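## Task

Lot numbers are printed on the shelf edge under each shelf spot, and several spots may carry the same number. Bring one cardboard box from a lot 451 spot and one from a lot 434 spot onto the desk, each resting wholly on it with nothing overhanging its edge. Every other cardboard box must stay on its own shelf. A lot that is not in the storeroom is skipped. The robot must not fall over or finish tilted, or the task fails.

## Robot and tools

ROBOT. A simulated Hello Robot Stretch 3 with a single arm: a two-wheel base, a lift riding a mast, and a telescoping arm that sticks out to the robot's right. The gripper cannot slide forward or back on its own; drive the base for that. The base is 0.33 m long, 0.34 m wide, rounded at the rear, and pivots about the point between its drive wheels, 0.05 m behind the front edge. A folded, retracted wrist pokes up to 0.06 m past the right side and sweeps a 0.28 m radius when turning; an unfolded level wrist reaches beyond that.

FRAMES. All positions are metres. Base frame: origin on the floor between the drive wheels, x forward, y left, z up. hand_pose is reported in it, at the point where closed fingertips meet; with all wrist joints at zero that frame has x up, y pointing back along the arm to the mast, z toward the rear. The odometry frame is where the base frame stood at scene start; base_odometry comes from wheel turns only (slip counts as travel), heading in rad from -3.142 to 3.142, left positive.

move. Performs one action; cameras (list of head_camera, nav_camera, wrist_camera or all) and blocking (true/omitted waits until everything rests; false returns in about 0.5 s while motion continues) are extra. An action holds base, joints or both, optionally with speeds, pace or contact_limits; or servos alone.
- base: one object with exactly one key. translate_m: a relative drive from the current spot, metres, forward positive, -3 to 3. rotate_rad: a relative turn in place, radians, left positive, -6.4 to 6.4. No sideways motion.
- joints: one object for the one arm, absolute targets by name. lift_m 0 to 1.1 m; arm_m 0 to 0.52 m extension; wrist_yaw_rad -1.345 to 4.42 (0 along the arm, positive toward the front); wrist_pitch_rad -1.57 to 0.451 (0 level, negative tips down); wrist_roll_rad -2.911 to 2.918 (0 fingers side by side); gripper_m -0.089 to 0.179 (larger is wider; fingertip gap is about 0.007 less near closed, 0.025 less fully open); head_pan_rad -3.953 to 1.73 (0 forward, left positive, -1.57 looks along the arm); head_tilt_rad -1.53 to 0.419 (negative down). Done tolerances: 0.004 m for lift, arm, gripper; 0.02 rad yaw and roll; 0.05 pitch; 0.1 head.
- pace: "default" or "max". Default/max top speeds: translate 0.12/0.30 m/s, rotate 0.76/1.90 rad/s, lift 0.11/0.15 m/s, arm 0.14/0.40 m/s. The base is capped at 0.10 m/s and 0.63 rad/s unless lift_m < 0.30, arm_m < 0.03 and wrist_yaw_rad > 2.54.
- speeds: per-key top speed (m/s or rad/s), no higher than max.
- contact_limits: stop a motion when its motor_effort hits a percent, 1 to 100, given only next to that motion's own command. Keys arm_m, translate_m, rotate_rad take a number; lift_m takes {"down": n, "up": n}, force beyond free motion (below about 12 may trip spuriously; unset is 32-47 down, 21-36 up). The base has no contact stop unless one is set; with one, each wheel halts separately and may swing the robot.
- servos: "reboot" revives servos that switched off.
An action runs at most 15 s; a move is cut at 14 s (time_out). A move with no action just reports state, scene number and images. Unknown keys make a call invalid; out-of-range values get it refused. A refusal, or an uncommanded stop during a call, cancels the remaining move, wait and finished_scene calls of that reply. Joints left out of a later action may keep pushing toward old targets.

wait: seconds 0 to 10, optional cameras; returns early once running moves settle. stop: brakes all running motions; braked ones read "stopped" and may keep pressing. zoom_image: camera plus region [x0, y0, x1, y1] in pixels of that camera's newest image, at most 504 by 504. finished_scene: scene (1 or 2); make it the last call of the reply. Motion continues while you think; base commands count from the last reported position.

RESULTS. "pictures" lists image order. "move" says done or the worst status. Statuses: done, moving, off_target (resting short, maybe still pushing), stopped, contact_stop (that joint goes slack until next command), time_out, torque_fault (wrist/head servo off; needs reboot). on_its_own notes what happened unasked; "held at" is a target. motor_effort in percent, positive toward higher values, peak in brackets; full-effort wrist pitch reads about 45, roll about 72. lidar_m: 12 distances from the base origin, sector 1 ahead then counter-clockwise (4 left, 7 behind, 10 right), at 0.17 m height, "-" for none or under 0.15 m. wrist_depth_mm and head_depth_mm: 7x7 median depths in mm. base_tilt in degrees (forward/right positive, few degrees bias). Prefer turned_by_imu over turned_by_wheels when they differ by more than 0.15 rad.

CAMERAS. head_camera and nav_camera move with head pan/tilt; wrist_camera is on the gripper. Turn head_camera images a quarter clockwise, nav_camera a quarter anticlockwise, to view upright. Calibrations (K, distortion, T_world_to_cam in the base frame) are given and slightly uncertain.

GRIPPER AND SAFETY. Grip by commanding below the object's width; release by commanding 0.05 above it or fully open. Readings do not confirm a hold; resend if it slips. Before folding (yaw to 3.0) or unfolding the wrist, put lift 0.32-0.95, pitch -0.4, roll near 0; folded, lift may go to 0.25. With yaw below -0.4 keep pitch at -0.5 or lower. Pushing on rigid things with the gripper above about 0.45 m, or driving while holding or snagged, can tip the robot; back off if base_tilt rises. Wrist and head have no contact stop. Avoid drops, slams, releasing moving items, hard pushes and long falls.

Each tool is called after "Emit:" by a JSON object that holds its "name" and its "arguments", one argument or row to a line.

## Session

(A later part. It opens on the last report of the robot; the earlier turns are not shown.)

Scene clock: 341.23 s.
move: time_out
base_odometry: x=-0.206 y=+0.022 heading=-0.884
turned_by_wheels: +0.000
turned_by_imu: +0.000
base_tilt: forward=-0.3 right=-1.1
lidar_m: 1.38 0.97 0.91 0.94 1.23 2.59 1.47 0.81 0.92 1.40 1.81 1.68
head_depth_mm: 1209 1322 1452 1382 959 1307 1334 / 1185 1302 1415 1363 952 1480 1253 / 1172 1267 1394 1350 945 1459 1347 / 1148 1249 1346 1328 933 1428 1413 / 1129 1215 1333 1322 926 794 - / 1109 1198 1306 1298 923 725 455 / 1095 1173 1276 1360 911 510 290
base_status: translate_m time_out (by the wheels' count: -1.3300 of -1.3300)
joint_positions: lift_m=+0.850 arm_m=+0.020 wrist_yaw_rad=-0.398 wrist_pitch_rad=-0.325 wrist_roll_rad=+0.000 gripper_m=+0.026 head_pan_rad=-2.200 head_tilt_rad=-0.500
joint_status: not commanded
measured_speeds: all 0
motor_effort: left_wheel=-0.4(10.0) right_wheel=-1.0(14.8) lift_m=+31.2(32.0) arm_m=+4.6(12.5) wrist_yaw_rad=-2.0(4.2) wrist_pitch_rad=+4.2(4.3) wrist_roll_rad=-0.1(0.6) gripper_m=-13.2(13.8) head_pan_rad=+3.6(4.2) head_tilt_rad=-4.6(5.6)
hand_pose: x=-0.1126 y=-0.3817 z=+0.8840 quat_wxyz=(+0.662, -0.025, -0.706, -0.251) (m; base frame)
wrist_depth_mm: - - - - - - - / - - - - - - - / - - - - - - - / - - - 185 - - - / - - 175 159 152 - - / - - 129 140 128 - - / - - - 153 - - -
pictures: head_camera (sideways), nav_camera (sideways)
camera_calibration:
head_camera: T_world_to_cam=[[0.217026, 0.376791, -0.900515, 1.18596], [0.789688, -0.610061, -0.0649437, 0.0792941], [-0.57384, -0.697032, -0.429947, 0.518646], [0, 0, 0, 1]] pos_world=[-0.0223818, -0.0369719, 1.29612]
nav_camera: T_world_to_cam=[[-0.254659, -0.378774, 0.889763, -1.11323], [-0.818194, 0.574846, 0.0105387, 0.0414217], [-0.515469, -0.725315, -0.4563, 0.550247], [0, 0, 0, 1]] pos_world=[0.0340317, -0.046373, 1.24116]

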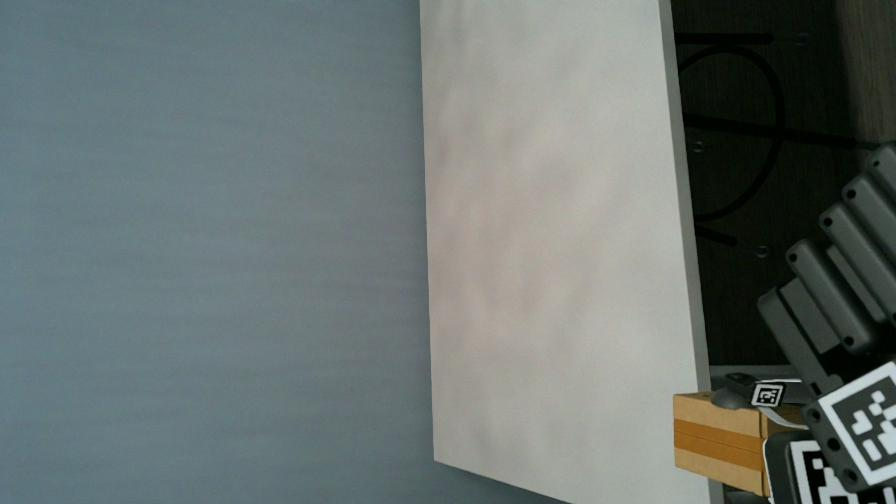

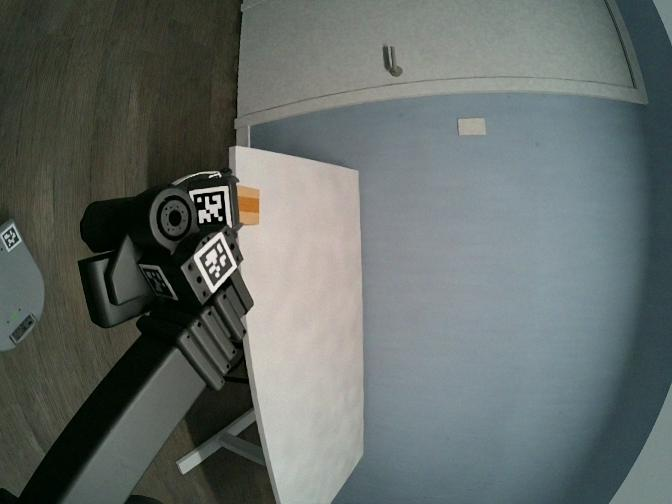

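Emit:
{"name": "move", "arguments": {
  "base": {"translate_m": -0.13},
  "joints": {"arm_m": 0.288, "lift_m": 0.77},
  "cameras": ["nav_camera", "wrist_camera"]
}}

Scene clock: 366.67 s.
move: done
base_odometry: x=-0.288 y=+0.122 heading=-0.883
turned_by_wheels: +0.000
turned_by_imu: -0.001
base_tilt: forward=-0.3 right=-1.1
lidar_m: 1.47 1.03 0.97 0.99 1.30 2.47 1.34 0.71 0.88 0.88 1.73 1.80
head_depth_mm: 1166 1268 1380 1385 958 815 1324 / 1139 1240 1356 1359 947 805 1279 / 1121 1213 1329 1350 939 774 1248 / 1100 1195 1297 1336 931 768 1306 / 1088 1168 1273 1323 928 740 320 / 1063 1143 1245 1296 917 691 320 / 1050 1121 1225 1287 916 401 1206
base_status: done
joint_positions: lift_m=+0.770 arm_m=+0.288 wrist_yaw_rad=-0.398 wrist_pitch_rad=-0.325 wrist_roll_rad=+0.000 gripper_m=+0.026 head_pan_rad=-2.200 head_tilt_rad=-0.500
joint_status: all done
measured_speeds: all 0
motor_effort: left_wheel=-0.7(10.2) right_wheel=-10.8(14.2) lift_m=+24.5(27.5) arm_m=+13.4(15.1) wrist_yaw_rad=-1.9(4.0) wrist_pitch_rad=+4.3(4.3) wrist_roll_rad=-0.1(0.3) gripper_m=-13.2(13.7) head_pan_rad=+3.3(3.8) head_tilt_rad=-4.2(5.4)
hand_pose: x=-0.1126 y=-0.6496 z=+0.8040 quat_wxyz=(+0.662, -0.025, -0.706, -0.251) (m; base frame)
wrist_depth_mm: - 773 - - - - - / - 825 - - - - - / - 903 - - - - - / - - - 185 - - - / - - 155 159 152 - - / - - 129 140 128 - - / - 97 - 152 132 - -
pictures: nav_camera (sideways), wrist_camera
camera_calibration:
nav_camera: T_world_to_cam=[[-0.254718, -0.378857, 0.889711, -1.11317], [-0.818236, 0.574786, 0.0104999, 0.0414689], [-0.515372, -0.725319, -0.456403, 0.550371], [0, 0, 0, 1]] pos_world=[0.0340322, -0.0463731, 1.24115]
wrist_camera: T_world_to_cam=[[-0.936038, 0.351216, -0.0219226, 0.14702], [0.19438, 0.464106, -0.864189, 1.05072], [-0.293342, -0.813175, -0.50269, 0.00903504], [0, 0, 0, 1]] pos_world=[-0.0639722, -0.531936, 0.915788]

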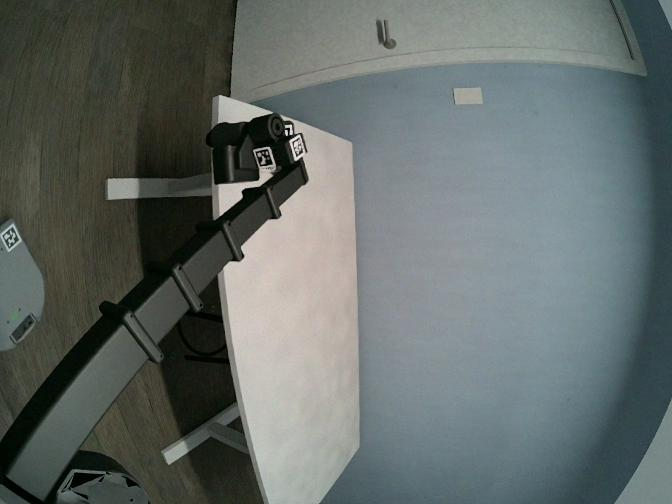

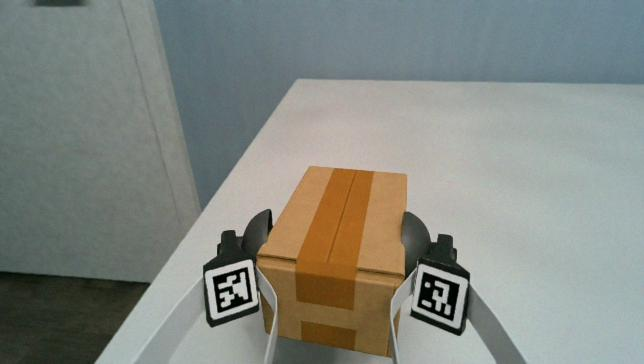

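Emit:
{"name": "move", "arguments": {
  "joints": {"lift_m": 0.73}
}}

Emit:
{"name": "move", "arguments": {
  "joints": {"lift_m": 0.718},
  "speeds": {"lift_m": 0.03},
  "cameras": ["wrist_camera"]
}}

Scene clock: 377.73 s.
move: done
base_odometry: x=-0.288 y=+0.122 heading=-0.883
turned_by_wheels: +0.000
turned_by_imu: +0.000
base_tilt: forward=-0.2 right=-1.2
lidar_m: 1.47 1.03 0.97 0.99 1.31 2.47 1.34 0.71 0.88 0.88 1.74 1.79
head_depth_mm: 1163 1261 1378 1378 957 813 1329 / 1142 1237 1348 1365 947 808 1280 / 1122 1215 1332 1352 940 774 1243 / 1098 1193 1293 1333 936 768 1301 / 1085 1164 1268 1321 926 741 1295 / 1062 1145 1245 1299 920 732 352 / 1049 1129 1223 1292 911 447 1184
base_status: not commanded
joint_positions: lift_m=+0.730 arm_m=+0.288 wrist_yaw_rad=-0.398 wrist_pitch_rad=-0.325 wrist_roll_rad=+0.000 gripper_m=+0.026 head_pan_rad=-2.200 head_tilt_rad=-0.500
joint_status: all done
measured_speeds: all 0
motor_effort: left_wheel=-0.4(1.1) right_wheel=-11.1(11.6) lift_m=+25.4(27.7) arm_m=+12.7(13.7) wrist_yaw_rad=-2.0(3.3) wrist_pitch_rad=+4.2(4.3) wrist_roll_rad=+0.1(0.3) gripper_m=-13.2(13.5) head_pan_rad=+3.8(3.8) head_tilt_rad=-3.7(4.2)
hand_pose: x=-0.1126 y=-0.6496 z=+0.7640 quat_wxyz=(+0.662, -0.025, -0.706, -0.251) (m; base frame)
wrist_depth_mm: - 778 - - - - - / - 827 - - - - - / - 891 - - - - - / - - - 186 - - - / - - 155 159 152 - - / - - 129 140 128 - - / - - - 152 132 - -
pictures: none

Scene clock: 378.57 s.
move: done
base_odometry: x=-0.288 y=+0.122 heading=-0.883
turned_by_wheels: +0.000
turned_by_imu: +0.000
base_tilt: forward=-0.3 right=-1.2
lidar_m: 1.47 1.03 0.97 1.00 1.31 2.48 1.34 0.71 0.88 0.88 1.73 1.79
head_depth_mm: 1163 1264 1388 1379 958 814 1325 / 1138 1235 1354 1370 948 803 1282 / 1121 1210 1326 1345 940 772 1247 / 1105 1197 1295 1334 937 767 1305 / 1082 1171 1280 1321 924 739 1296 / 1062 1142 1249 1304 920 734 359 / 1045 1129 1225 1284 913 461 1196
base_status: not commanded
joint_positions: lift_m=+0.718 arm_m=+0.288 wrist_yaw_rad=-0.398 wrist_pitch_rad=-0.309 wrist_roll_rad=+0.000 gripper_m=+0.026 head_pan_rad=-2.200 head_tilt_rad=-0.500
joint_status: all done
measured_speeds: all 0
motor_effort: left_wheel=-0.8(1.4) right_wheel=-10.9(11.5) lift_m=+22.1(26.3) arm_m=+11.7(12.9) wrist_yaw_rad=-1.6(3.4) wrist_pitch_rad=+1.2(4.3) wrist_roll_rad=+0.1(0.3) gripper_m=-13.1(14.0) head_pan_rad=+3.6(3.8) head_tilt_rad=-3.1(4.3)
hand_pose: x=-0.1133 y=-0.6512 z=+0.7559 quat_wxyz=(+0.664, -0.031, -0.706, -0.245) (m; base frame)
wrist_depth_mm: - 772 - - - - - / - 824 - - - - - / - 880 - - - - - / - - - 183 182 - - / - - 155 159 152 - - / - - 129 140 128 - - / - - - 151 132 - -
pictures: wrist_camera
camera_calibration:
wrist_camera: T_world_to_cam=[[-0.936192, 0.350845, -0.0212912, 0.145131], [0.188805, 0.450864, -0.872396, 1.00698], [-0.296476, -0.820749, -0.488336, -0.0327623], [0, 0, 0, 1]] pos_world=[-0.0639647, -0.531818, 0.865573]

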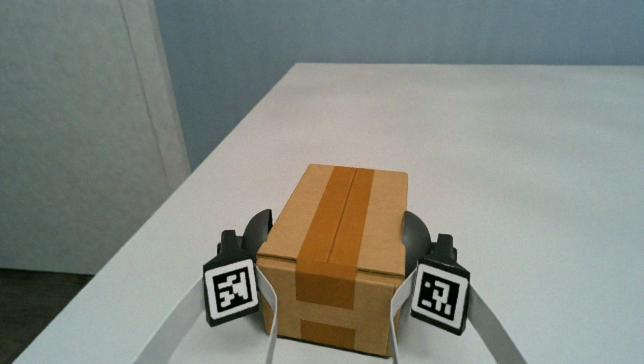

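Emit:
{"name": "move", "arguments": {
  "joints": {"gripper_m": 0.172},
  "cameras": ["wrist_camera"]
}}

Emit:
{"name": "move", "arguments": {
  "joints": {"arm_m": 0.0},
  "speeds": {"arm_m": 0.3},
  "cameras": ["wrist_camera"]
}}

Emit:
{"name": "move", "arguments": {
  "base": {"rotate_rad": -0.771},
  "joints": {"lift_m": 0.78, "wrist_pitch_rad": -0.4, "wrist_yaw_rad": 3.0, "gripper_m": 0.04, "head_pan_rad": 0.0},
  "pace": "max"
}}

Emit:
{"name": "move", "arguments": {
  "joints": {"lift_m": 0.285},
  "pace": "max"
}}

Emit:
{"name": "move", "arguments": {
  "base": {"translate_m": -1.9},
  "joints": {"head_pan_rad": -1.8, "head_tilt_rad": -0.4},
  "pace": "max",
  "cameras": ["nav_camera"]
}}

Scene clock: 429.80 s.
move: done
base_odometry: x=-0.288 y=+0.122 heading=-0.883
turned_by_wheels: +0.000
turned_by_imu: +0.000
base_tilt: forward=-0.2 right=-1.2
lidar_m: 1.47 1.03 0.97 0.99 1.30 2.48 1.34 0.71 0.88 0.88 1.73 1.80
head_depth_mm: 1163 1264 1380 1388 957 815 1326 / 1139 1240 1353 1361 947 806 1272 / 1122 1225 1325 1348 941 774 1252 / 1098 1190 1300 1332 932 767 1310 / 1083 1169 1271 1326 925 739 1302 / 1059 1152 1245 1298 920 728 359 / 1046 1129 1224 1282 913 462 1198
base_status: not commanded
joint_positions: lift_m=+0.718 arm_m=+0.288 wrist_yaw_rad=-0.398 wrist_pitch_rad=-0.313 wrist_roll_rad=+0.000 gripper_m=+0.172 head_pan_rad=-2.200 head_tilt_rad=-0.500
joint_status: all done
measured_speeds: all 0
motor_effort: left_wheel=-0.7(1.1) right_wheel=-11.2(11.5) lift_m=+24.1(24.3) arm_m=+9.1(10.7) wrist_yaw_rad=-1.9(3.5) wrist_pitch_rad=+1.9(2.0) wrist_roll_rad=+0.0(0.3) gripper_m=+0.7(83.2) head_pan_rad=+2.9(3.7) head_tilt_rad=-2.7(3.9)
hand_pose: x=-0.1131 y=-0.6508 z=+0.7549 quat_wxyz=(+0.663, -0.030, -0.706, -0.246) (m; base frame)
wrist_depth_mm: - 773 - - - - - / - 806 - - - - - / - 885 - - - - - / - - - 179 179 - - / - 147 - 156 149 - - / 117 125 - 140 133 133 - / - - - 151 - - 106
pictures: wrist_camera
camera_calibration:
wrist_camera: T_world_to_cam=[[-0.936162, 0.350914, -0.0214334, 0.145282], [0.190209, 0.45428, -0.870316, 1.00665], [-0.295669, -0.818834, -0.492027, -0.0287461], [0, 0, 0, 1]] pos_world=[-0.0639666, -0.531822, 0.865077]

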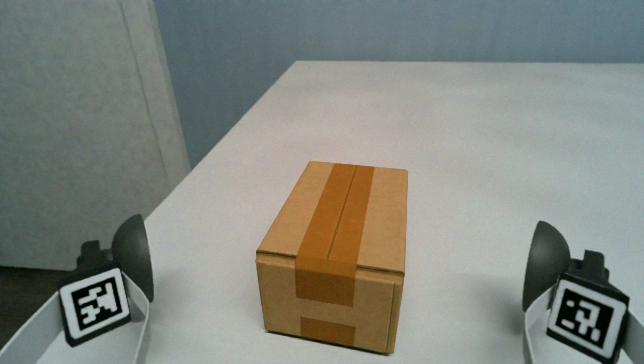

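Scene clock: 432.93 s.
move: done
base_odometry: x=-0.288 y=+0.122 heading=-0.883
turned_by_wheels: +0.000
turned_by_imu: +0.000
base_tilt: forward=-0.4 right=-1.3
lidar_m: 1.47 1.03 0.97 0.99 1.30 2.48 1.34 0.71 0.88 0.88 1.73 1.80
head_depth_mm: 1163 1261 1382 1380 956 813 1320 / 1139 1234 1351 1362 951 809 1280 / 1117 1217 1335 1345 941 775 1247 / 1100 1191 1301 1332 934 768 1306 / 1078 1172 1274 1314 931 737 1293 / 1066 1145 1244 1303 919 735 1288 / 1045 1125 1232 1288 914 708 1228
base_status: not commanded
joint_positions: lift_m=+0.718 arm_m=+0.001 wrist_yaw_rad=-0.398 wrist_pitch_rad=-0.314 wrist_roll_rad=+0.000 gripper_m=+0.172 head_pan_rad=-2.200 head_tilt_rad=-0.500
joint_status: all done
measured_speeds: all 0
motor_effort: left_wheel=-0.4(1.3) right_wheel=-11.4(11.9) lift_m=+24.9(25.8) arm_m=-12.2(14.3) wrist_yaw_rad=-2.6(4.0) wrist_pitch_rad=+2.0(2.1) wrist_roll_rad=-0.2(0.3) gripper_m=+0.4(1.1) head_pan_rad=+2.8(4.0) head_tilt_rad=-2.3(3.6)
hand_pose: x=-0.1131 y=-0.3633 z=+0.7547 quat_wxyz=(+0.663, -0.029, -0.706, -0.247) (m; base frame)
wrist_depth_mm: - - - - - - - / - - 411 - - - - / - - 386 - - - - / - - - - - - - / - - - - - - - / 117 142 - - - 135 - / 116 942 987 980 967 936 106
pictures: wrist_camera
camera_calibration:
wrist_camera: T_world_to_cam=[[-0.936168, 0.350892, -0.0215357, 0.0445122], [0.190488, 0.454823, -0.869972, 0.875947], [-0.295471, -0.818542, -0.492631, 0.207193], [0, 0, 0, 1]] pos_world=[-0.0639671, -0.244423, 0.865078]

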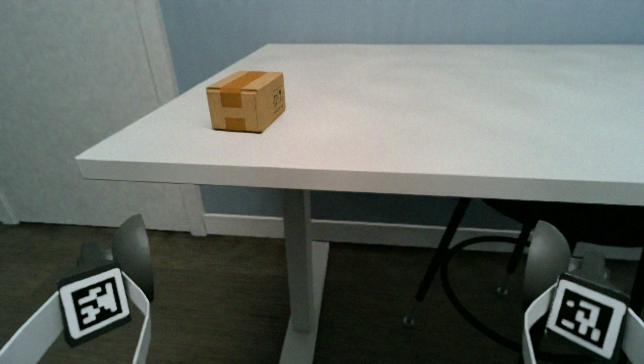

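Scene clock: 435.27 s.
move: done
base_odometry: x=-0.288 y=+0.122 heading=-1.654
turned_by_wheels: -0.771
turned_by_imu: -0.758
base_tilt: forward=-0.1 right=-1.1
lidar_m: 1.99 1.80 1.16 0.97 0.97 1.10 2.48 2.48 0.95 0.71 0.88 1.45
head_depth_mm: 1911 1965 2036 2092 2035 1635 1327 / 2100 2215 2398 2552 2101 1619 1315 / 1814 1938 2049 2298 2092 1613 1313 / 1923 2110 2289 2470 2050 1596 1302 / 1851 2037 2230 2324 2055 1598 1297 / 1833 1976 2133 2295 2022 1573 1290 / 1737 1777 1909 1905 1948 1583 1286
base_status: done
joint_positions: lift_m=+0.780 arm_m=+0.001 wrist_yaw_rad=+2.997 wrist_pitch_rad=-0.413 wrist_roll_rad=+0.000 gripper_m=+0.040 head_pan_rad=+0.008 head_tilt_rad=-0.500
joint_status: all done
measured_speeds: translate_m=+0.000 rotate_rad=+0.000 lift_m=+0.000 arm_m=+0.000 wrist_yaw_rad=+0.000 wrist_pitch_rad=+0.000 wrist_roll_rad=+0.000 head_pan_rad=-0.024 head_tilt_rad=+0.000
motor_effort: left_wheel=+8.3(12.1) right_wheel=-9.6(13.6) lift_m=+28.5(33.8) arm_m=-10.1(12.4) wrist_yaw_rad=+2.0(7.6) wrist_pitch_rad=+2.0(4.0) wrist_roll_rad=-0.1(0.3) gripper_m=+0.1(82.3) head_pan_rad=-3.2(5.2) head_tilt_rad=-2.6(3.1)
hand_pose: x=+0.0112 y=+0.0771 z=+0.7938 quat_wxyz=(+0.195, +0.700, +0.095, +0.680) (m; base frame)
wrist_depth_mm: - 136 - - - - - / - 147 - - - - - / - 162 - - - - - / 944 182 - - - - - / - - 202 - - - - / - - 126 - 129 - - / 960 - 261 952 946 943 927
pictures: none

Scene clock: 439.37 s.
move: done
base_odometry: x=-0.288 y=+0.122 heading=-1.654
turned_by_wheels: +0.000
turned_by_imu: +0.000
base_tilt: forward=-0.3 right=-1.1
lidar_m: 1.99 1.79 1.16 0.98 0.97 1.11 2.48 2.48 0.95 0.71 0.88 1.45
head_depth_mm: 1883 1948 1994 2060 2000 1630 1324 / 2082 2234 2377 2513 2090 1618 1323 / 1788 1910 2102 2327 2072 1607 1307 / 1936 2127 2305 2453 2079 1589 1304 / 1870 2052 2230 2403 2059 1598 1293 / 1803 1976 2166 2305 2039 1584 1297 / 1751 1850 1719 1924 1961 1567 1278
base_status: not commanded
joint_positions: lift_m=+0.285 arm_m=+0.001 wrist_yaw_rad=+2.997 wrist_pitch_rad=-0.414 wrist_roll_rad=+0.000 gripper_m=+0.040 head_pan_rad=+0.000 head_tilt_rad=-0.500
joint_status: all done
measured_speeds: all 0
motor_effort: left_wheel=+7.8(8.6) right_wheel=-9.8(10.7) lift_m=+26.0(27.1) arm_m=-10.6(11.2) wrist_yaw_rad=+3.0(3.7) wrist_pitch_rad=+2.1(2.3) wrist_roll_rad=+0.1(0.3) gripper_m=+0.9(1.0) head_pan_rad=-3.3(3.8) head_tilt_rad=-2.1(2.9)
hand_pose: x=+0.0112 y=+0.0770 z=+0.2985 quat_wxyz=(+0.195, +0.700, +0.095, +0.680) (m; base frame)
wrist_depth_mm: - 137 - - - - - / - 148 - - - - - / 859 162 865 916 912 875 892 / 734 186 674 722 715 720 696 / 611 590 202 578 568 580 579 / 518 512 127 306 129 500 498 / 444 286 263 273 429 439 434
pictures: none

Scene clock: 447.13 s.
move: done
base_odometry: x=-0.131 y=+2.015 heading=-1.654
turned_by_wheels: +0.000
turned_by_imu: -0.002
base_tilt: forward=-0.3 right=-1.1
lidar_m: 3.46 0.90 0.54 0.64 1.47 0.80 0.68 0.68 0.77 1.28 1.59 1.60
head_depth_mm: 751 777 804 832 865 899 937 / 846 876 914 945 989 1039 1092 / 969 1008 1052 1110 1159 1225 1289 / 1135 1191 1249 1324 1400 1512 1412 / 1354 1432 1543 1657 1788 1705 1396 / 1611 1705 1841 1957 2096 1752 1386 / 1559 1649 1753 1862 1974 1753 1384
base_status: done
joint_positions: lift_m=+0.285 arm_m=+0.001 wrist_yaw_rad=+2.997 wrist_pitch_rad=-0.414 wrist_roll_rad=+0.000 gripper_m=+0.040 head_pan_rad=-1.800 head_tilt_rad=-0.400
joint_status: all done
measured_speeds: all 0
motor_effort: left_wheel=-1.6(11.6) right_wheel=-6.0(17.1) lift_m=+27.6(31.0) arm_m=-10.6(11.3) wrist_yaw_rad=+1.2(3.9) wrist_pitch_rad=+2.1(2.4) wrist_roll_rad=+0.0(0.5) gripper_m=+0.5(1.0) head_pan_rad=+3.6(6.3) head_tilt_rad=+4.3(7.9)
hand_pose: x=+0.0111 y=+0.0770 z=+0.2985 quat_wxyz=(+0.195, +0.700, +0.096, +0.680) (m; base frame)
wrist_depth_mm: - 137 - - 537 - - / - 148 - - 559 - - / 950 162 878 874 625 - 836 / 733 186 668 730 686 709 701 / 609 586 202 571 569 585 587 / 516 518 127 307 129 502 495 / 439 285 262 274 433 440 436
pictures: nav_camera (sideways)
camera_calibration:
nav_camera: T_world_to_cam=[[-0.0662517, -0.359126, 0.930935, -1.16809], [-0.977219, 0.211884, 0.0121925, 0.040271], [-0.201629, -0.908919, -0.364982, 0.429521], [0, 0, 0, 1]] pos_world=[0.0485695, -0.0376233, 1.24369]

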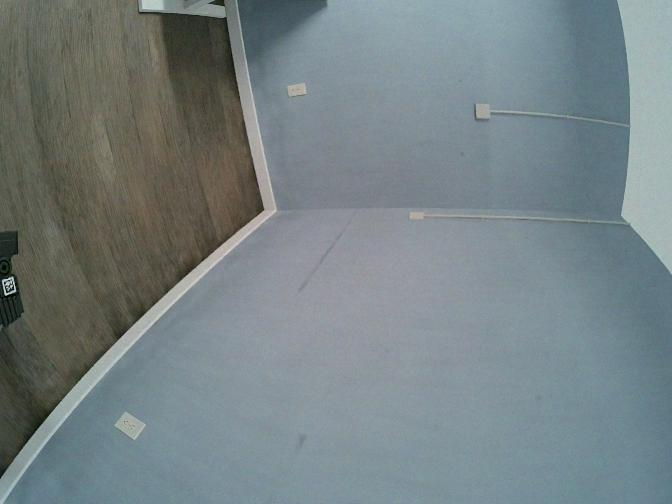

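Emit:
{"name": "move", "arguments": {
  "base": {"rotate_rad": -1.274},
  "joints": {"head_pan_rad": 1.2, "head_tilt_rad": -0.3},
  "pace": "max"
}}

Emit:
{"name": "move", "arguments": {
  "base": {"translate_m": -1.33},
  "pace": "max"
}}

Emit:
{"name": "move", "arguments": {
  "base": {"rotate_rad": 1.5708},
  "joints": {"head_pan_rad": -0.7, "head_tilt_rad": -0.4},
  "pace": "max",
  "cameras": ["head_camera", "nav_camera"]
}}

Scene clock: 460.37 s.
move: done
base_odometry: x=-0.131 y=+2.015 heading=-2.927
turned_by_wheels: -1.274
turned_by_imu: -1.250
base_tilt: forward=-0.3 right=-1.3
lidar_m: 1.87 1.59 2.42 1.57 0.59 0.54 1.88 0.96 0.70 0.68 0.70 0.97
head_depth_mm: 2536 2587 2635 2519 2157 2043 1561 / 2779 2972 3075 2476 2556 2038 1564 / 3026 3720 3752 3754 2962 2038 1549 / 3067 3941 - - 2918 2002 1530 / 3137 3761 - - 2852 2001 1539 / 3128 3596 3685 3735 2882 1998 1528 / 3215 3529 3669 3735 2839 1981 1527
base_status: done
joint_positions: lift_m=+0.285 arm_m=+0.001 wrist_yaw_rad=+2.997 wrist_pitch_rad=-0.414 wrist_roll_rad=+0.000 gripper_m=+0.040 head_pan_rad=+1.208 head_tilt_rad=-0.297
joint_status: all done
measured_speeds: translate_m=+0.000 rotate_rad=+0.000 lift_m=+0.000 arm_m=+0.000 wrist_yaw_rad=+0.000 wrist_pitch_rad=+0.000 wrist_roll_rad=+0.000 head_pan_rad=-0.024 head_tilt_rad=+0.000
motor_effort: left_wheel=+5.2(14.8) right_wheel=-8.2(14.9) lift_m=+26.0(30.9) arm_m=-11.5(13.6) wrist_yaw_rad=+1.9(3.3) wrist_pitch_rad=+2.2(2.3) wrist_roll_rad=+0.2(0.3) gripper_m=+0.6(0.8) head_pan_rad=-3.1(5.5) head_tilt_rad=-0.1(7.7)
hand_pose: x=+0.0111 y=+0.0770 z=+0.2985 quat_wxyz=(+0.195, +0.700, +0.096, +0.680) (m; base frame)
wrist_depth_mm: - 137 - - - - - / - 147 - - - - - / - 161 878 909 914 892 885 / - 183 662 725 711 705 700 / 567 586 202 573 572 590 583 / 515 514 127 306 129 503 499 / 444 285 263 274 427 438 436
pictures: none

Scene clock: 466.17 s.
move: done
base_odometry: x=+1.168 y=+2.298 heading=-2.927
turned_by_wheels: +0.000
turned_by_imu: -0.001
base_tilt: forward=-0.3 right=-1.1
lidar_m: 2.68 0.57 1.28 2.11 0.79 0.58 0.56 0.59 0.69 0.66 0.69 0.95
head_depth_mm: 1203 764 1243 1215 736 1170 926 / 1229 1002 1368 1339 838 1208 927 / 1174 1207 1306 1317 1449 1205 1324 / 1141 1182 1252 1300 1392 1382 1454 / 1739 2017 2134 2210 2112 1880 1532 / 2947 2790 2929 3094 2636 1985 1524 / 3235 3533 3678 3802 2813 1964 1519
base_status: done
joint_positions: lift_m=+0.285 arm_m=+0.001 wrist_yaw_rad=+2.997 wrist_pitch_rad=-0.414 wrist_roll_rad=+0.000 gripper_m=+0.040 head_pan_rad=+1.200 head_tilt_rad=-0.300
joint_status: not commanded
measured_speeds: all 0
motor_effort: left_wheel=-1.0(13.8) right_wheel=-9.6(15.6) lift_m=+24.1(25.6) arm_m=-8.0(12.2) wrist_yaw_rad=+2.1(3.3) wrist_pitch_rad=+2.2(2.3) wrist_roll_rad=-0.3(0.3) gripper_m=+0.7(0.9) head_pan_rad=-3.0(3.7) head_tilt_rad=-3.1(4.2)
hand_pose: x=+0.0111 y=+0.0770 z=+0.2985 quat_wxyz=(+0.195, +0.700, +0.096, +0.680) (m; base frame)
wrist_depth_mm: - 137 - - - - - / - 147 - - - - - / 773 162 894 903 905 806 - / 744 186 666 721 719 685 - / 613 583 202 582 572 596 562 / 517 513 127 307 129 499 502 / 438 285 263 274 428 439 434
pictures: none

Scene clock: 468.37 s.
move: done
base_odometry: x=+1.168 y=+2.298 heading=-1.357
turned_by_wheels: +1.570
turned_by_imu: +1.540
base_tilt: forward=-0.4 right=-1.2
lidar_m: 2.21 0.80 0.58 0.56 0.58 0.69 0.66 0.69 0.93 2.49 0.57 1.26
head_depth_mm: 498 549 608 684 784 913 1097 / 457 488 529 586 658 750 866 / 522 1067 1132 737 619 668 738 / 617 1184 1277 906 1287 1045 882 / 750 1312 1375 901 1401 1043 1274 / 1125 1217 1296 1059 1393 1471 1311 / 1065 1140 1199 1267 1332 1487 1381
base_status: done
joint_positions: lift_m=+0.285 arm_m=+0.001 wrist_yaw_rad=+2.997 wrist_pitch_rad=-0.414 wrist_roll_rad=+0.000 gripper_m=+0.040 head_pan_rad=-0.708 head_tilt_rad=-0.404
joint_status: all done
measured_speeds: translate_m=+0.000 rotate_rad=+0.000 lift_m=+0.000 arm_m=+0.000 wrist_yaw_rad=+0.000 wrist_pitch_rad=+0.000 wrist_roll_rad=+0.000 head_pan_rad=+0.024 head_tilt_rad=+0.000
motor_effort: left_wheel=-7.3(15.3) right_wheel=+8.0(14.6) lift_m=+24.3(24.8) arm_m=-11.8(13.0) wrist_yaw_rad=+0.5(2.9) wrist_pitch_rad=+2.2(2.3) wrist_roll_rad=+0.1(0.3) gripper_m=+0.7(1.0) head_pan_rad=+4.0(4.0) head_tilt_rad=+0.6(7.7)
hand_pose: x=+0.0111 y=+0.0770 z=+0.2985 quat_wxyz=(+0.195, +0.700, +0.096, +0.680) (m; base frame)
wrist_depth_mm: 509 137 534 546 - - - / - 147 - - - - - / - 161 170 - - - - / - 182 189 694 688 699 699 / 613 586 202 578 568 581 578 / 517 519 127 306 129 502 499 / 439 286 262 275 429 436 436
pictures: head_camera (sideways), nav_camera (sideways)
camera_calibration:
head_camera: T_world_to_cam=[[-0.291024, 0.188362, -0.93799, 1.23794], [0.675271, 0.734966, -0.0619199, 0.0760787], [0.677727, -0.651418, -0.341088, 0.395398], [0, 0, 0, 1]] pos_world=[0.0409249, -0.0315273, 1.30075]
nav_camera: T_world_to_cam=[[0.290679, -0.226569, 0.929608, -1.16852], [-0.638619, -0.769427, 0.0121606, 0.0382115], [0.712511, -0.597201, -0.368348, 0.428312], [0, 0, 0, 1]] pos_world=[0.0588906, 0.0204379, 1.24357]

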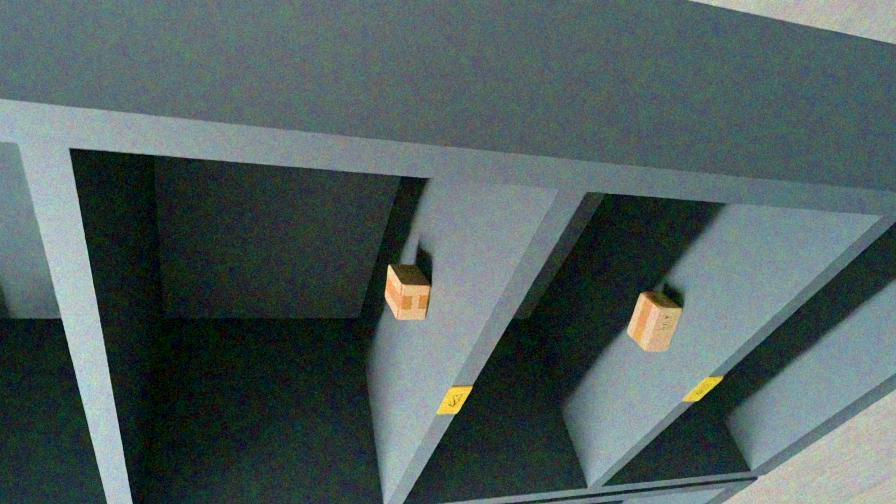

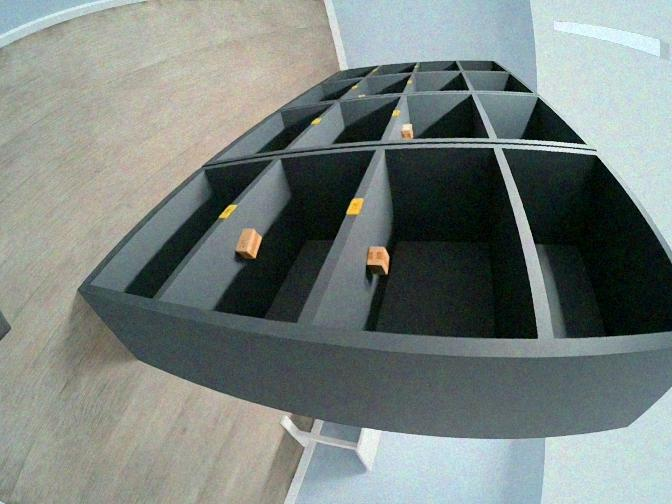

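Emit:
{"name": "zoom_image", "arguments": {
  "camera": "head_camera",
  "region": [430, 375, 480, 425]
}}

Emit:
{"name": "zoom_image", "arguments": {
  "camera": "head_camera",
  "region": [675, 365, 725, 415]
}}

Emit:
{"name": "zoom_image", "arguments": {
  "camera": "nav_camera",
  "region": [300, 50, 440, 150]
}}

Scaled by 10.080 from the camera's 896x504 image, which has a finer 1280x720 frame.

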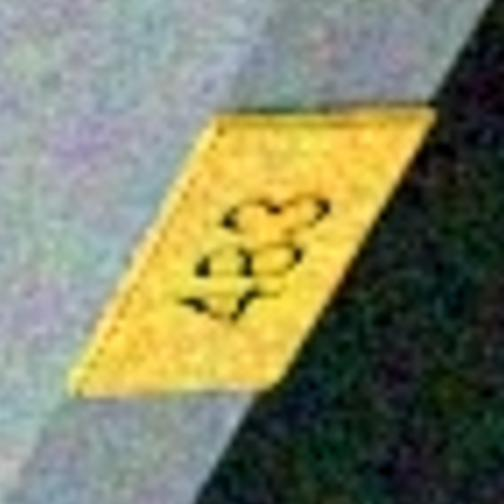

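Scaled by 10.080 from the camera's 896x504 image, which has a finer 1280x720 frame.

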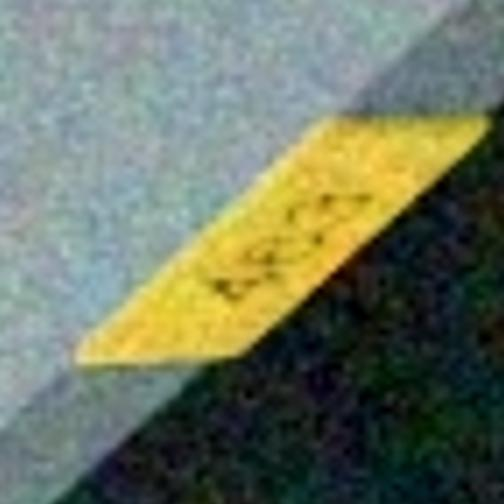

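Scaled by 3.600 from the camera's 672x504 image, which has a finer 792x594 frame.

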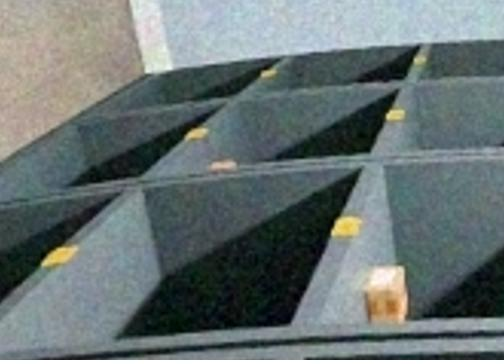

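Emit:
{"name": "move", "arguments": {
  "base": {"translate_m": 0.8},
  "joints": {"head_pan_rad": -0.75, "head_tilt_rad": -0.45},
  "pace": "max",
  "cameras": ["head_camera", "nav_camera"]
}}

Emit:
{"name": "zoom_image", "arguments": {
  "camera": "nav_camera",
  "region": [150, 100, 450, 400]
}}

Emit:
{"name": "move", "arguments": {
  "joints": {"head_pan_rad": -1.57, "head_tilt_rad": -0.6},
  "pace": "max",
  "cameras": ["head_camera"]
}}

Scene clock: 497.63 s.
move: done
base_odometry: x=+1.338 y=+1.517 heading=-1.357
turned_by_wheels: +0.000
turned_by_imu: +0.001
base_tilt: forward=-0.4 right=-1.1
lidar_m: 2.28 0.82 0.59 0.57 0.59 0.80 1.46 1.51 0.60 0.89 0.62 0.62
head_depth_mm: 574 736 835 836 553 979 813 / 567 641 712 765 577 975 812 / 515 565 620 676 635 883 806 / 511 547 591 638 699 777 850 / 628 1281 1337 793 1249 993 1201 / 779 1396 1440 991 1277 1427 1282 / 1006 1296 1328 1461 1356 1555 1331
base_status: done
joint_positions: lift_m=+0.285 arm_m=+0.001 wrist_yaw_rad=+2.997 wrist_pitch_rad=-0.414 wrist_roll_rad=+0.000 gripper_m=+0.040 head_pan_rad=-0.750 head_tilt_rad=-0.450
joint_status: all done
measured_speeds: all 0
motor_effort: left_wheel=-1.4(12.1) right_wheel=+8.7(15.8) lift_m=+24.8(24.9) arm_m=-6.6(10.4) wrist_yaw_rad=+1.5(3.3) wrist_pitch_rad=+2.2(2.4) wrist_roll_rad=+0.0(0.3) gripper_m=+0.0(0.9) head_pan_rad=-3.1(4.0) head_tilt_rad=-4.2(5.1)
hand_pose: x=+0.0110 y=+0.0770 z=+0.2985 quat_wxyz=(+0.195, +0.700, +0.096, +0.680) (m; base frame)
wrist_depth_mm: 518 137 536 - - - - / - 147 - - - - - / - 161 170 - - - - / - 182 189 690 691 711 709 / 613 581 202 573 565 586 585 / 518 513 127 307 129 502 500 / 440 284 262 276 431 440 434
pictures: head_camera (sideways), nav_camera (sideways)
camera_calibration:
head_camera: T_world_to_cam=[[-0.314748, 0.229926, -0.920906, 1.21578], [0.703059, 0.708296, -0.0634496, 0.0779949], [0.637685, -0.667421, -0.384586, 0.452212], [0, 0, 0, 1]] pos_world=[0.0394606, -0.0329662, 1.29848]
nav_camera: T_world_to_cam=[[0.312553, -0.267823, 0.911362, -1.14484], [-0.669628, -0.742609, 0.0114189, 0.0393753], [0.673727, -0.613843, -0.411447, 0.48464], [0, 0, 0, 1]] pos_world=[0.0576753, 0.0201186, 1.24232]

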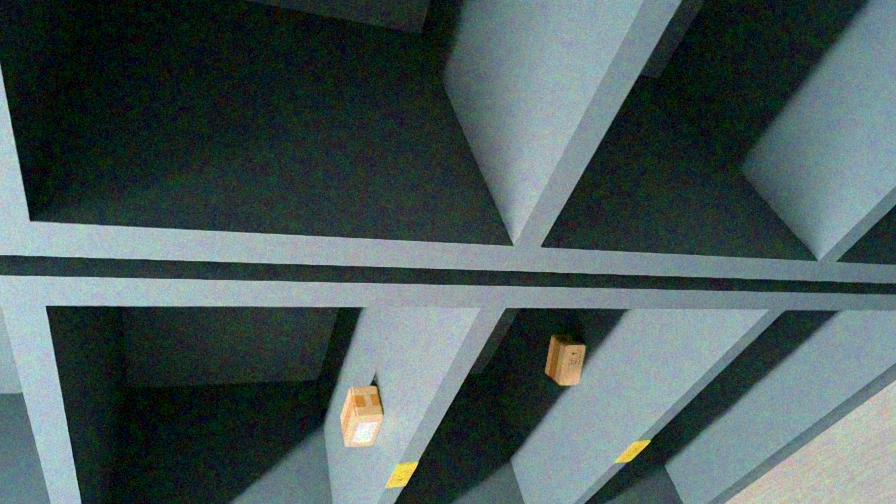

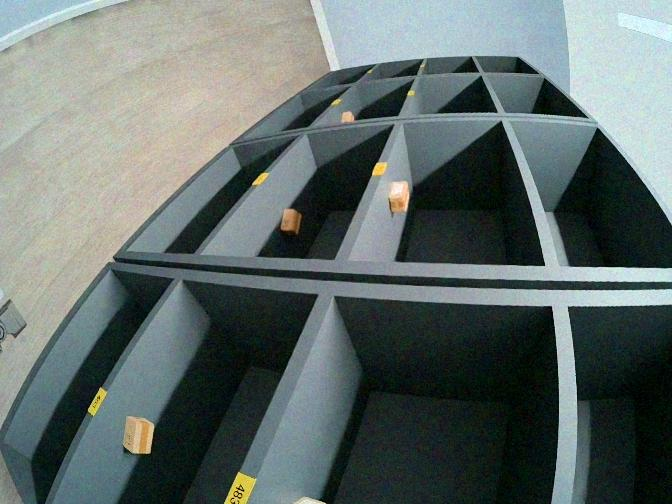

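Scaled by 1.680 from the camera's 672x504 image, which has a finer 792x594 frame.

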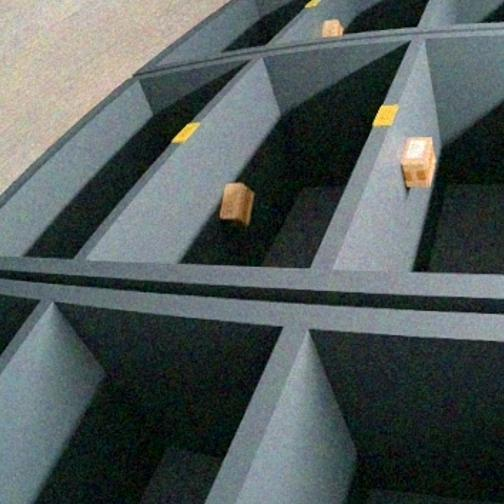

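Scene clock: 498.50 s.
move: done
base_odometry: x=+1.338 y=+1.517 heading=-1.357
turned_by_wheels: +0.000
turned_by_imu: +0.000
base_tilt: forward=-0.4 right=-1.2
lidar_m: 2.29 0.82 0.59 0.57 0.59 0.80 1.46 1.51 0.59 0.89 0.62 0.62
head_depth_mm: 729 806 854 598 937 883 888 / 726 801 848 593 1026 879 1091 / 726 798 846 587 1019 875 782 / 722 794 843 581 1012 832 778 / 718 790 837 575 1003 834 774 / 715 788 836 571 993 855 772 / 713 782 832 563 986 853 766
base_status: not commanded
joint_positions: lift_m=+0.285 arm_m=+0.001 wrist_yaw_rad=+2.997 wrist_pitch_rad=-0.414 wrist_roll_rad=+0.000 gripper_m=+0.040 head_pan_rad=-1.596 head_tilt_rad=-0.605
joint_status: all done
measured_speeds: all 0
motor_effort: left_wheel=-1.2(1.8) right_wheel=+9.7(9.7) lift_m=+24.7(25.2) arm_m=-5.8(7.5) wrist_yaw_rad=+2.0(2.2) wrist_pitch_rad=+2.1(2.3) wrist_roll_rad=-0.2(0.2) gripper_m=+0.4(0.8) head_pan_rad=+1.4(5.2) head_tilt_rad=-3.8(6.9)
hand_pose: x=+0.0110 y=+0.0770 z=+0.2985 quat_wxyz=(+0.195, +0.700, +0.096, +0.680) (m; base frame)
wrist_depth_mm: 515 137 541 - - - - / - 148 - - - - - / - 161 170 - - - - / - 182 189 698 684 709 702 / 615 587 202 576 571 586 585 / 517 512 127 307 129 501 499 / 440 287 265 275 428 438 436
pictures: head_camera (sideways)
camera_calibration:
head_camera: T_world_to_cam=[[-0.0331876, 0.525124, -0.850378, 1.12207], [0.996628, -0.0465015, -0.0676107, 0.081559], [-0.0750479, -0.849754, -0.52181, 0.635115], [0, 0, 0, 1]] pos_world=[0.00361879, -0.0457403, 1.29111]

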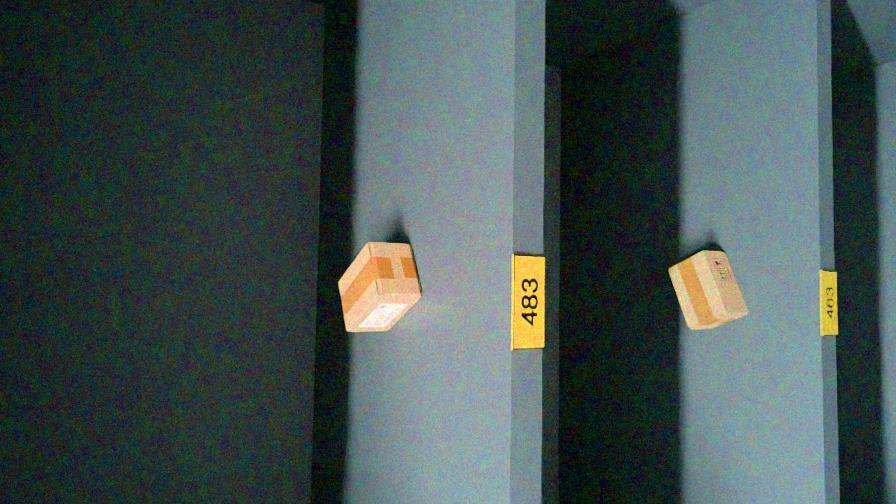

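Emit:
{"name": "move", "arguments": {
  "base": {"translate_m": 0.85},
  "joints": {"head_pan_rad": -1.57, "head_tilt_rad": -0.6},
  "pace": "max",
  "cameras": ["head_camera"]
}}

Emit:
{"name": "move", "arguments": {
  "joints": {"head_pan_rad": -0.85, "head_tilt_rad": -0.4},
  "pace": "max",
  "cameras": ["head_camera", "nav_camera"]
}}

Scene clock: 508.67 s.
move: done
base_odometry: x=+1.518 y=+0.686 heading=-1.357
turned_by_wheels: +0.000
turned_by_imu: +0.000
base_tilt: forward=-0.2 right=-1.1
lidar_m: 2.31 0.83 0.60 0.58 0.60 0.81 2.19 1.26 0.53 0.88 0.75 0.68
head_depth_mm: 719 776 798 604 726 803 773 / 717 789 846 598 996 878 788 / 715 785 836 591 1023 873 785 / 716 786 833 586 1015 871 783 / 714 785 832 580 1010 862 775 / 712 783 832 546 1000 856 771 / 714 780 826 546 993 854 769
base_status: done
joint_positions: lift_m=+0.285 arm_m=+0.001 wrist_yaw_rad=+2.998 wrist_pitch_rad=-0.414 wrist_roll_rad=+0.000 gripper_m=+0.040 head_pan_rad=-1.570 head_tilt_rad=-0.600
joint_status: all done
measured_speeds: all 0
motor_effort: left_wheel=+3.7(10.5) right_wheel=+3.9(16.8) lift_m=+25.8(25.8) arm_m=-0.8(4.3) wrist_yaw_rad=+1.7(2.9) wrist_pitch_rad=+2.2(2.3) wrist_roll_rad=-0.1(0.3) gripper_m=+0.0(0.9) head_pan_rad=+3.1(4.0) head_tilt_rad=+3.3(4.5)
hand_pose: x=+0.0110 y=+0.0770 z=+0.2985 quat_wxyz=(+0.195, +0.700, +0.096, +0.680) (m; base frame)
wrist_depth_mm: 526 137 541 - - - - / - 148 - - - - - / - 161 169 - - - - / - 181 189 701 691 708 706 / 605 586 202 572 568 589 577 / 522 512 127 306 129 505 501 / 437 285 262 275 433 439 434
pictures: head_camera (sideways)
camera_calibration:
head_camera: T_world_to_cam=[[-0.0467501, 0.519968, -0.852906, 1.12543], [0.997499, -0.0210139, -0.0674867, 0.0813543], [-0.0530138, -0.853927, -0.517685, 0.629597], [0, 0, 0, 1]] pos_world=[0.0048405, -0.0458489, 1.29131]

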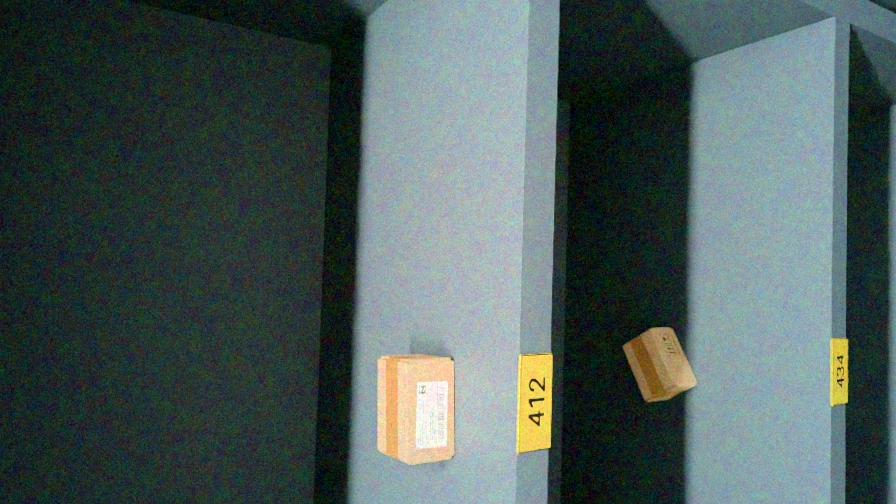

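Scene clock: 509.50 s.
move: done
base_odometry: x=+1.518 y=+0.686 heading=-1.357
turned_by_wheels: +0.000
turned_by_imu: +0.000
base_tilt: forward=-0.4 right=-1.1
lidar_m: 2.31 0.82 0.60 0.58 0.59 0.81 2.19 1.27 0.53 0.88 0.75 0.68
head_depth_mm: 424 817 857 872 610 500 853 / 431 867 920 936 604 996 843 / 439 768 840 873 598 1030 843 / 501 679 733 780 663 948 837 / 545 605 649 694 720 813 849 / 573 610 655 715 779 854 1216 / 1270 1417 1484 978 1414 1126 1321
base_status: not commanded
joint_positions: lift_m=+0.285 arm_m=+0.001 wrist_yaw_rad=+2.998 wrist_pitch_rad=-0.414 wrist_roll_rad=+0.000 gripper_m=+0.040 head_pan_rad=-0.827 head_tilt_rad=-0.394
joint_status: all done
measured_speeds: all 0
motor_effort: left_wheel=+4.3(4.8) right_wheel=+3.7(4.0) lift_m=+24.9(25.7) arm_m=+0.1(1.0) wrist_yaw_rad=+0.7(2.8) wrist_pitch_rad=+2.2(2.3) wrist_roll_rad=+0.0(0.3) gripper_m=+0.7(0.8) head_pan_rad=-1.4(5.5) head_tilt_rad=+3.6(7.8)
hand_pose: x=+0.0110 y=+0.0770 z=+0.2985 quat_wxyz=(+0.195, +0.700, +0.096, +0.680) (m; base frame)
wrist_depth_mm: 525 137 537 - - - - / - 147 - - - - - / - 161 170 - - - - / - 182 189 687 689 710 700 / 604 578 202 574 567 587 585 / 516 513 127 306 129 498 498 / 441 285 262 277 427 439 434
pictures: head_camera (sideways), nav_camera (sideways)
camera_calibration:
head_camera: T_world_to_cam=[[-0.260336, 0.214516, -0.941386, 1.24222], [0.757847, 0.64952, -0.0615711, 0.075128], [0.598241, -0.729456, -0.331664, 0.383632], [0, 0, 0, 1]] pos_world=[0.0369542, -0.0354308, 1.30127]
nav_camera: T_world_to_cam=[[0.255544, -0.252551, 0.933228, -1.17301], [-0.725152, -0.688479, 0.0122497, 0.0386537], [0.639415, -0.679863, -0.359075, 0.416658], [0, 0, 0, 1]] pos_world=[0.0613676, 0.0136378, 1.24382]

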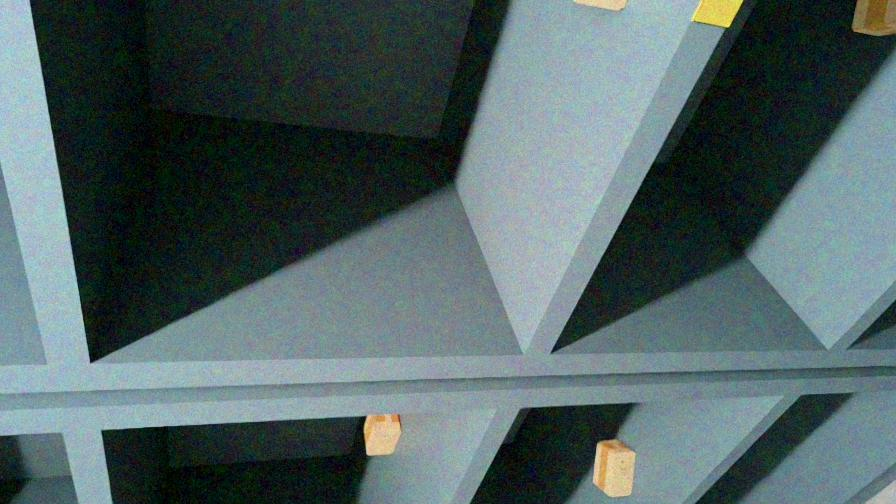

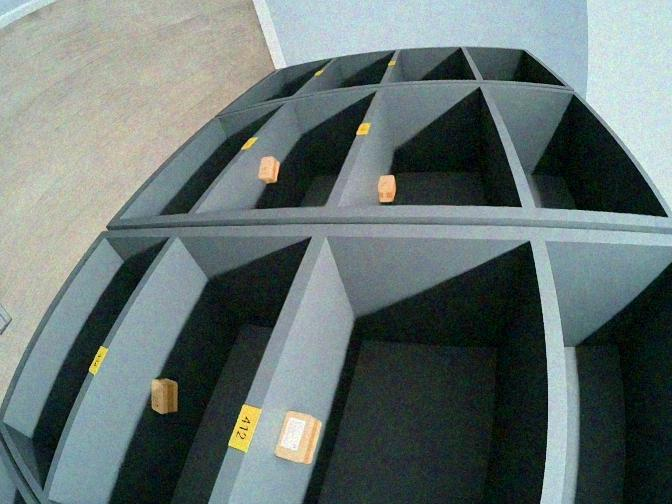

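Emit:
{"name": "move", "arguments": {
  "base": {"translate_m": -0.28},
  "pace": "max"
}}

Emit:
{"name": "move", "arguments": {
  "base": {"rotate_rad": 0.6},
  "joints": {"lift_m": 0.6, "wrist_pitch_rad": -0.4, "head_pan_rad": -1.57, "head_tilt_rad": -0.6},
  "pace": "max"
}}

Emit:
{"name": "move", "arguments": {
  "joints": {"wrist_yaw_rad": 0.0},
  "pace": "max",
  "cameras": ["head_camera", "wrist_camera"]
}}

Scene clock: 561.13 s.
move: done
base_odometry: x=+1.459 y=+0.960 heading=-1.357
turned_by_wheels: +0.000
turned_by_imu: +0.000
base_tilt: forward=-0.2 right=-1.3
lidar_m: 1.79 0.82 0.60 0.57 0.59 0.81 2.02 1.06 0.45 0.43 0.92 0.91
head_depth_mm: 438 812 849 873 602 495 849 / 445 872 915 930 597 991 846 / 452 943 994 930 594 1056 840 / 516 1020 1087 918 652 1052 838 / 604 968 1040 907 1151 1044 853 / 636 874 926 897 1048 1042 1183 / 729 796 837 865 952 1019 1136
base_status: done
joint_positions: lift_m=+0.285 arm_m=+0.001 wrist_yaw_rad=+2.998 wrist_pitch_rad=-0.414 wrist_roll_rad=+0.000 gripper_m=+0.040 head_pan_rad=-0.850 head_tilt_rad=-0.401
joint_status: not commanded
measured_speeds: all 0
motor_effort: left_wheel=+0.2(16.3) right_wheel=-5.8(14.0) lift_m=+25.3(26.0) arm_m=+5.9(6.1) wrist_yaw_rad=+0.4(2.9) wrist_pitch_rad=+2.2(2.3) wrist_roll_rad=-0.1(0.3) gripper_m=+0.1(0.8) head_pan_rad=-2.6(3.9) head_tilt_rad=-3.3(4.3)
hand_pose: x=+0.0110 y=+0.0770 z=+0.2985 quat_wxyz=(+0.195, +0.700, +0.096, +0.680) (m; base frame)
wrist_depth_mm: 526 137 544 - - - - / - 147 - - - - - / - 161 170 - - - - / - 182 189 688 681 712 699 / 612 583 202 575 573 584 577 / 516 517 126 306 130 503 497 / 440 286 263 274 429 439 436
pictures: none

Scene clock: 564.03 s.
move: done
base_odometry: x=+1.459 y=+0.960 heading=-0.757
turned_by_wheels: +0.600
turned_by_imu: +0.589
base_tilt: forward=-0.3 right=-1.1
lidar_m: 0.77 0.59 0.57 0.61 0.87 2.02 1.06 0.44 0.43 0.94 0.91 1.83
head_depth_mm: 729 782 832 601 501 882 737 / 767 831 860 595 1023 878 749 / 816 887 893 590 1061 871 785 / 866 945 881 613 1050 867 1127 / 929 1017 868 671 1076 913 1146 / 922 997 853 1162 1067 1268 1176 / 828 887 839 1030 1063 1263 1211
base_status: done
joint_positions: lift_m=+0.600 arm_m=+0.001 wrist_yaw_rad=+2.998 wrist_pitch_rad=-0.415 wrist_roll_rad=+0.000 gripper_m=+0.040 head_pan_rad=-1.571 head_tilt_rad=-0.603
joint_status: all done
measured_speeds: all 0
motor_effort: left_wheel=-5.6(13.6) right_wheel=+8.9(13.4) lift_m=+27.7(34.7) arm_m=+4.3(6.4) wrist_yaw_rad=+1.2(2.7) wrist_pitch_rad=+2.2(5.2) wrist_roll_rad=+0.1(0.3) gripper_m=+0.5(0.8) head_pan_rad=+3.2(5.6) head_tilt_rad=+4.0(7.8)
hand_pose: x=+0.0110 y=+0.0769 z=+0.6133 quat_wxyz=(+0.195, +0.700, +0.096, +0.680) (m; base frame)
wrist_depth_mm: - 137 - - 538 508 462 / - 147 - - - 538 489 / - 161 170 - - - 523 / - 183 189 - - - 543 / - - 201 154 152 - - / 891 901 126 860 127 - - / 777 789 262 772 741 745 -
pictures: none

Scene clock: 565.87 s.
move: done
base_odometry: x=+1.459 y=+0.960 heading=-0.757
turned_by_wheels: +0.000
turned_by_imu: +0.000
base_tilt: forward=-0.3 right=-1.3
lidar_m: 0.77 0.59 0.57 0.61 0.87 2.02 1.06 0.45 0.43 0.94 0.91 1.83
head_depth_mm: 729 785 833 603 504 887 734 / 770 831 861 598 1027 878 748 / 815 886 901 594 1060 877 787 / 869 946 890 616 1091 870 1102 / 928 1019 873 644 1084 890 1154 / 922 996 858 1140 1075 1269 1171 / 827 888 849 1025 1063 1253 1212
base_status: not commanded
joint_positions: lift_m=+0.600 arm_m=+0.001 wrist_yaw_rad=+0.003 wrist_pitch_rad=-0.415 wrist_roll_rad=+0.000 gripper_m=+0.040 head_pan_rad=-1.570 head_tilt_rad=-0.600
joint_status: all done
measured_speeds: all 0
motor_effort: left_wheel=-6.0(6.5) right_wheel=+9.5(10.2) lift_m=+23.0(28.4) arm_m=+3.3(4.7) wrist_yaw_rad=-4.0(8.0) wrist_pitch_rad=+2.4(2.4) wrist_roll_rad=-0.1(0.4) gripper_m=+0.3(1.1) head_pan_rad=+3.8(4.2) head_tilt_rad=+3.4(4.7)
hand_pose: x=-0.0208 y=-0.3703 z=+0.6133 quat_wxyz=(+0.692, +0.147, -0.691, -0.145) (m; base frame)
wrist_depth_mm: 569 - - - - - - / - - - 509 521 512 514 / - 503 447 441 437 435 429 / - - 401 362 347 342 341 / - 948 916 162 275 285 284 / 898 905 125 - 129 257 241 / 783 808 125 - - - 228
pictures: head_camera (sideways), wrist_camera
camera_calibration:
head_camera: T_world_to_cam=[[-0.0466892, 0.520161, -0.852791, 1.12529], [0.997496, -0.0211159, -0.0674913, 0.0813558], [-0.0531138, -0.853807, -0.517873, 0.629846], [0, 0, 0, 1]] pos_world=[0.0048404, -0.0458481, 1.29131]
wrist_camera: T_world_to_cam=[[-0.998878, -0.0400181, -0.0253221, -0.0134708], [-0.00249984, 0.578522, -0.815663, 0.746988], [0.0472907, -0.814684, -0.577973, 0.219931], [0, 0, 0, 1]] pos_world=[-0.021989, -0.253514, 0.736064]

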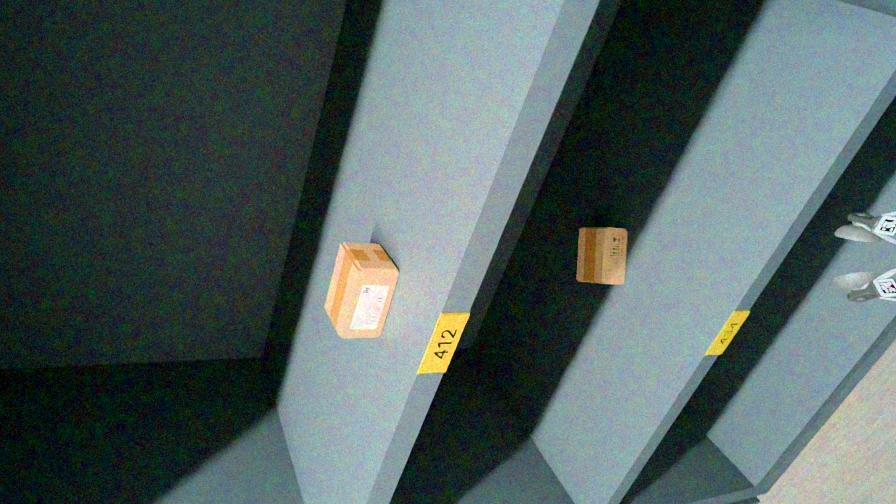

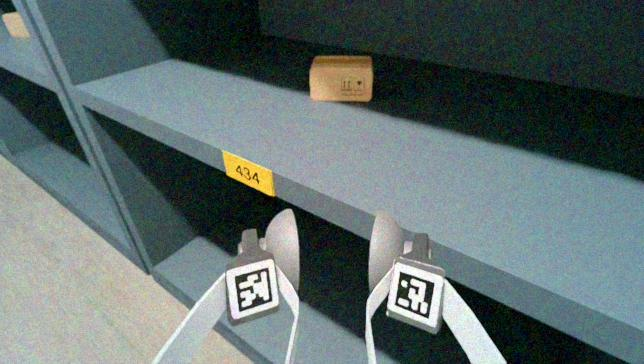

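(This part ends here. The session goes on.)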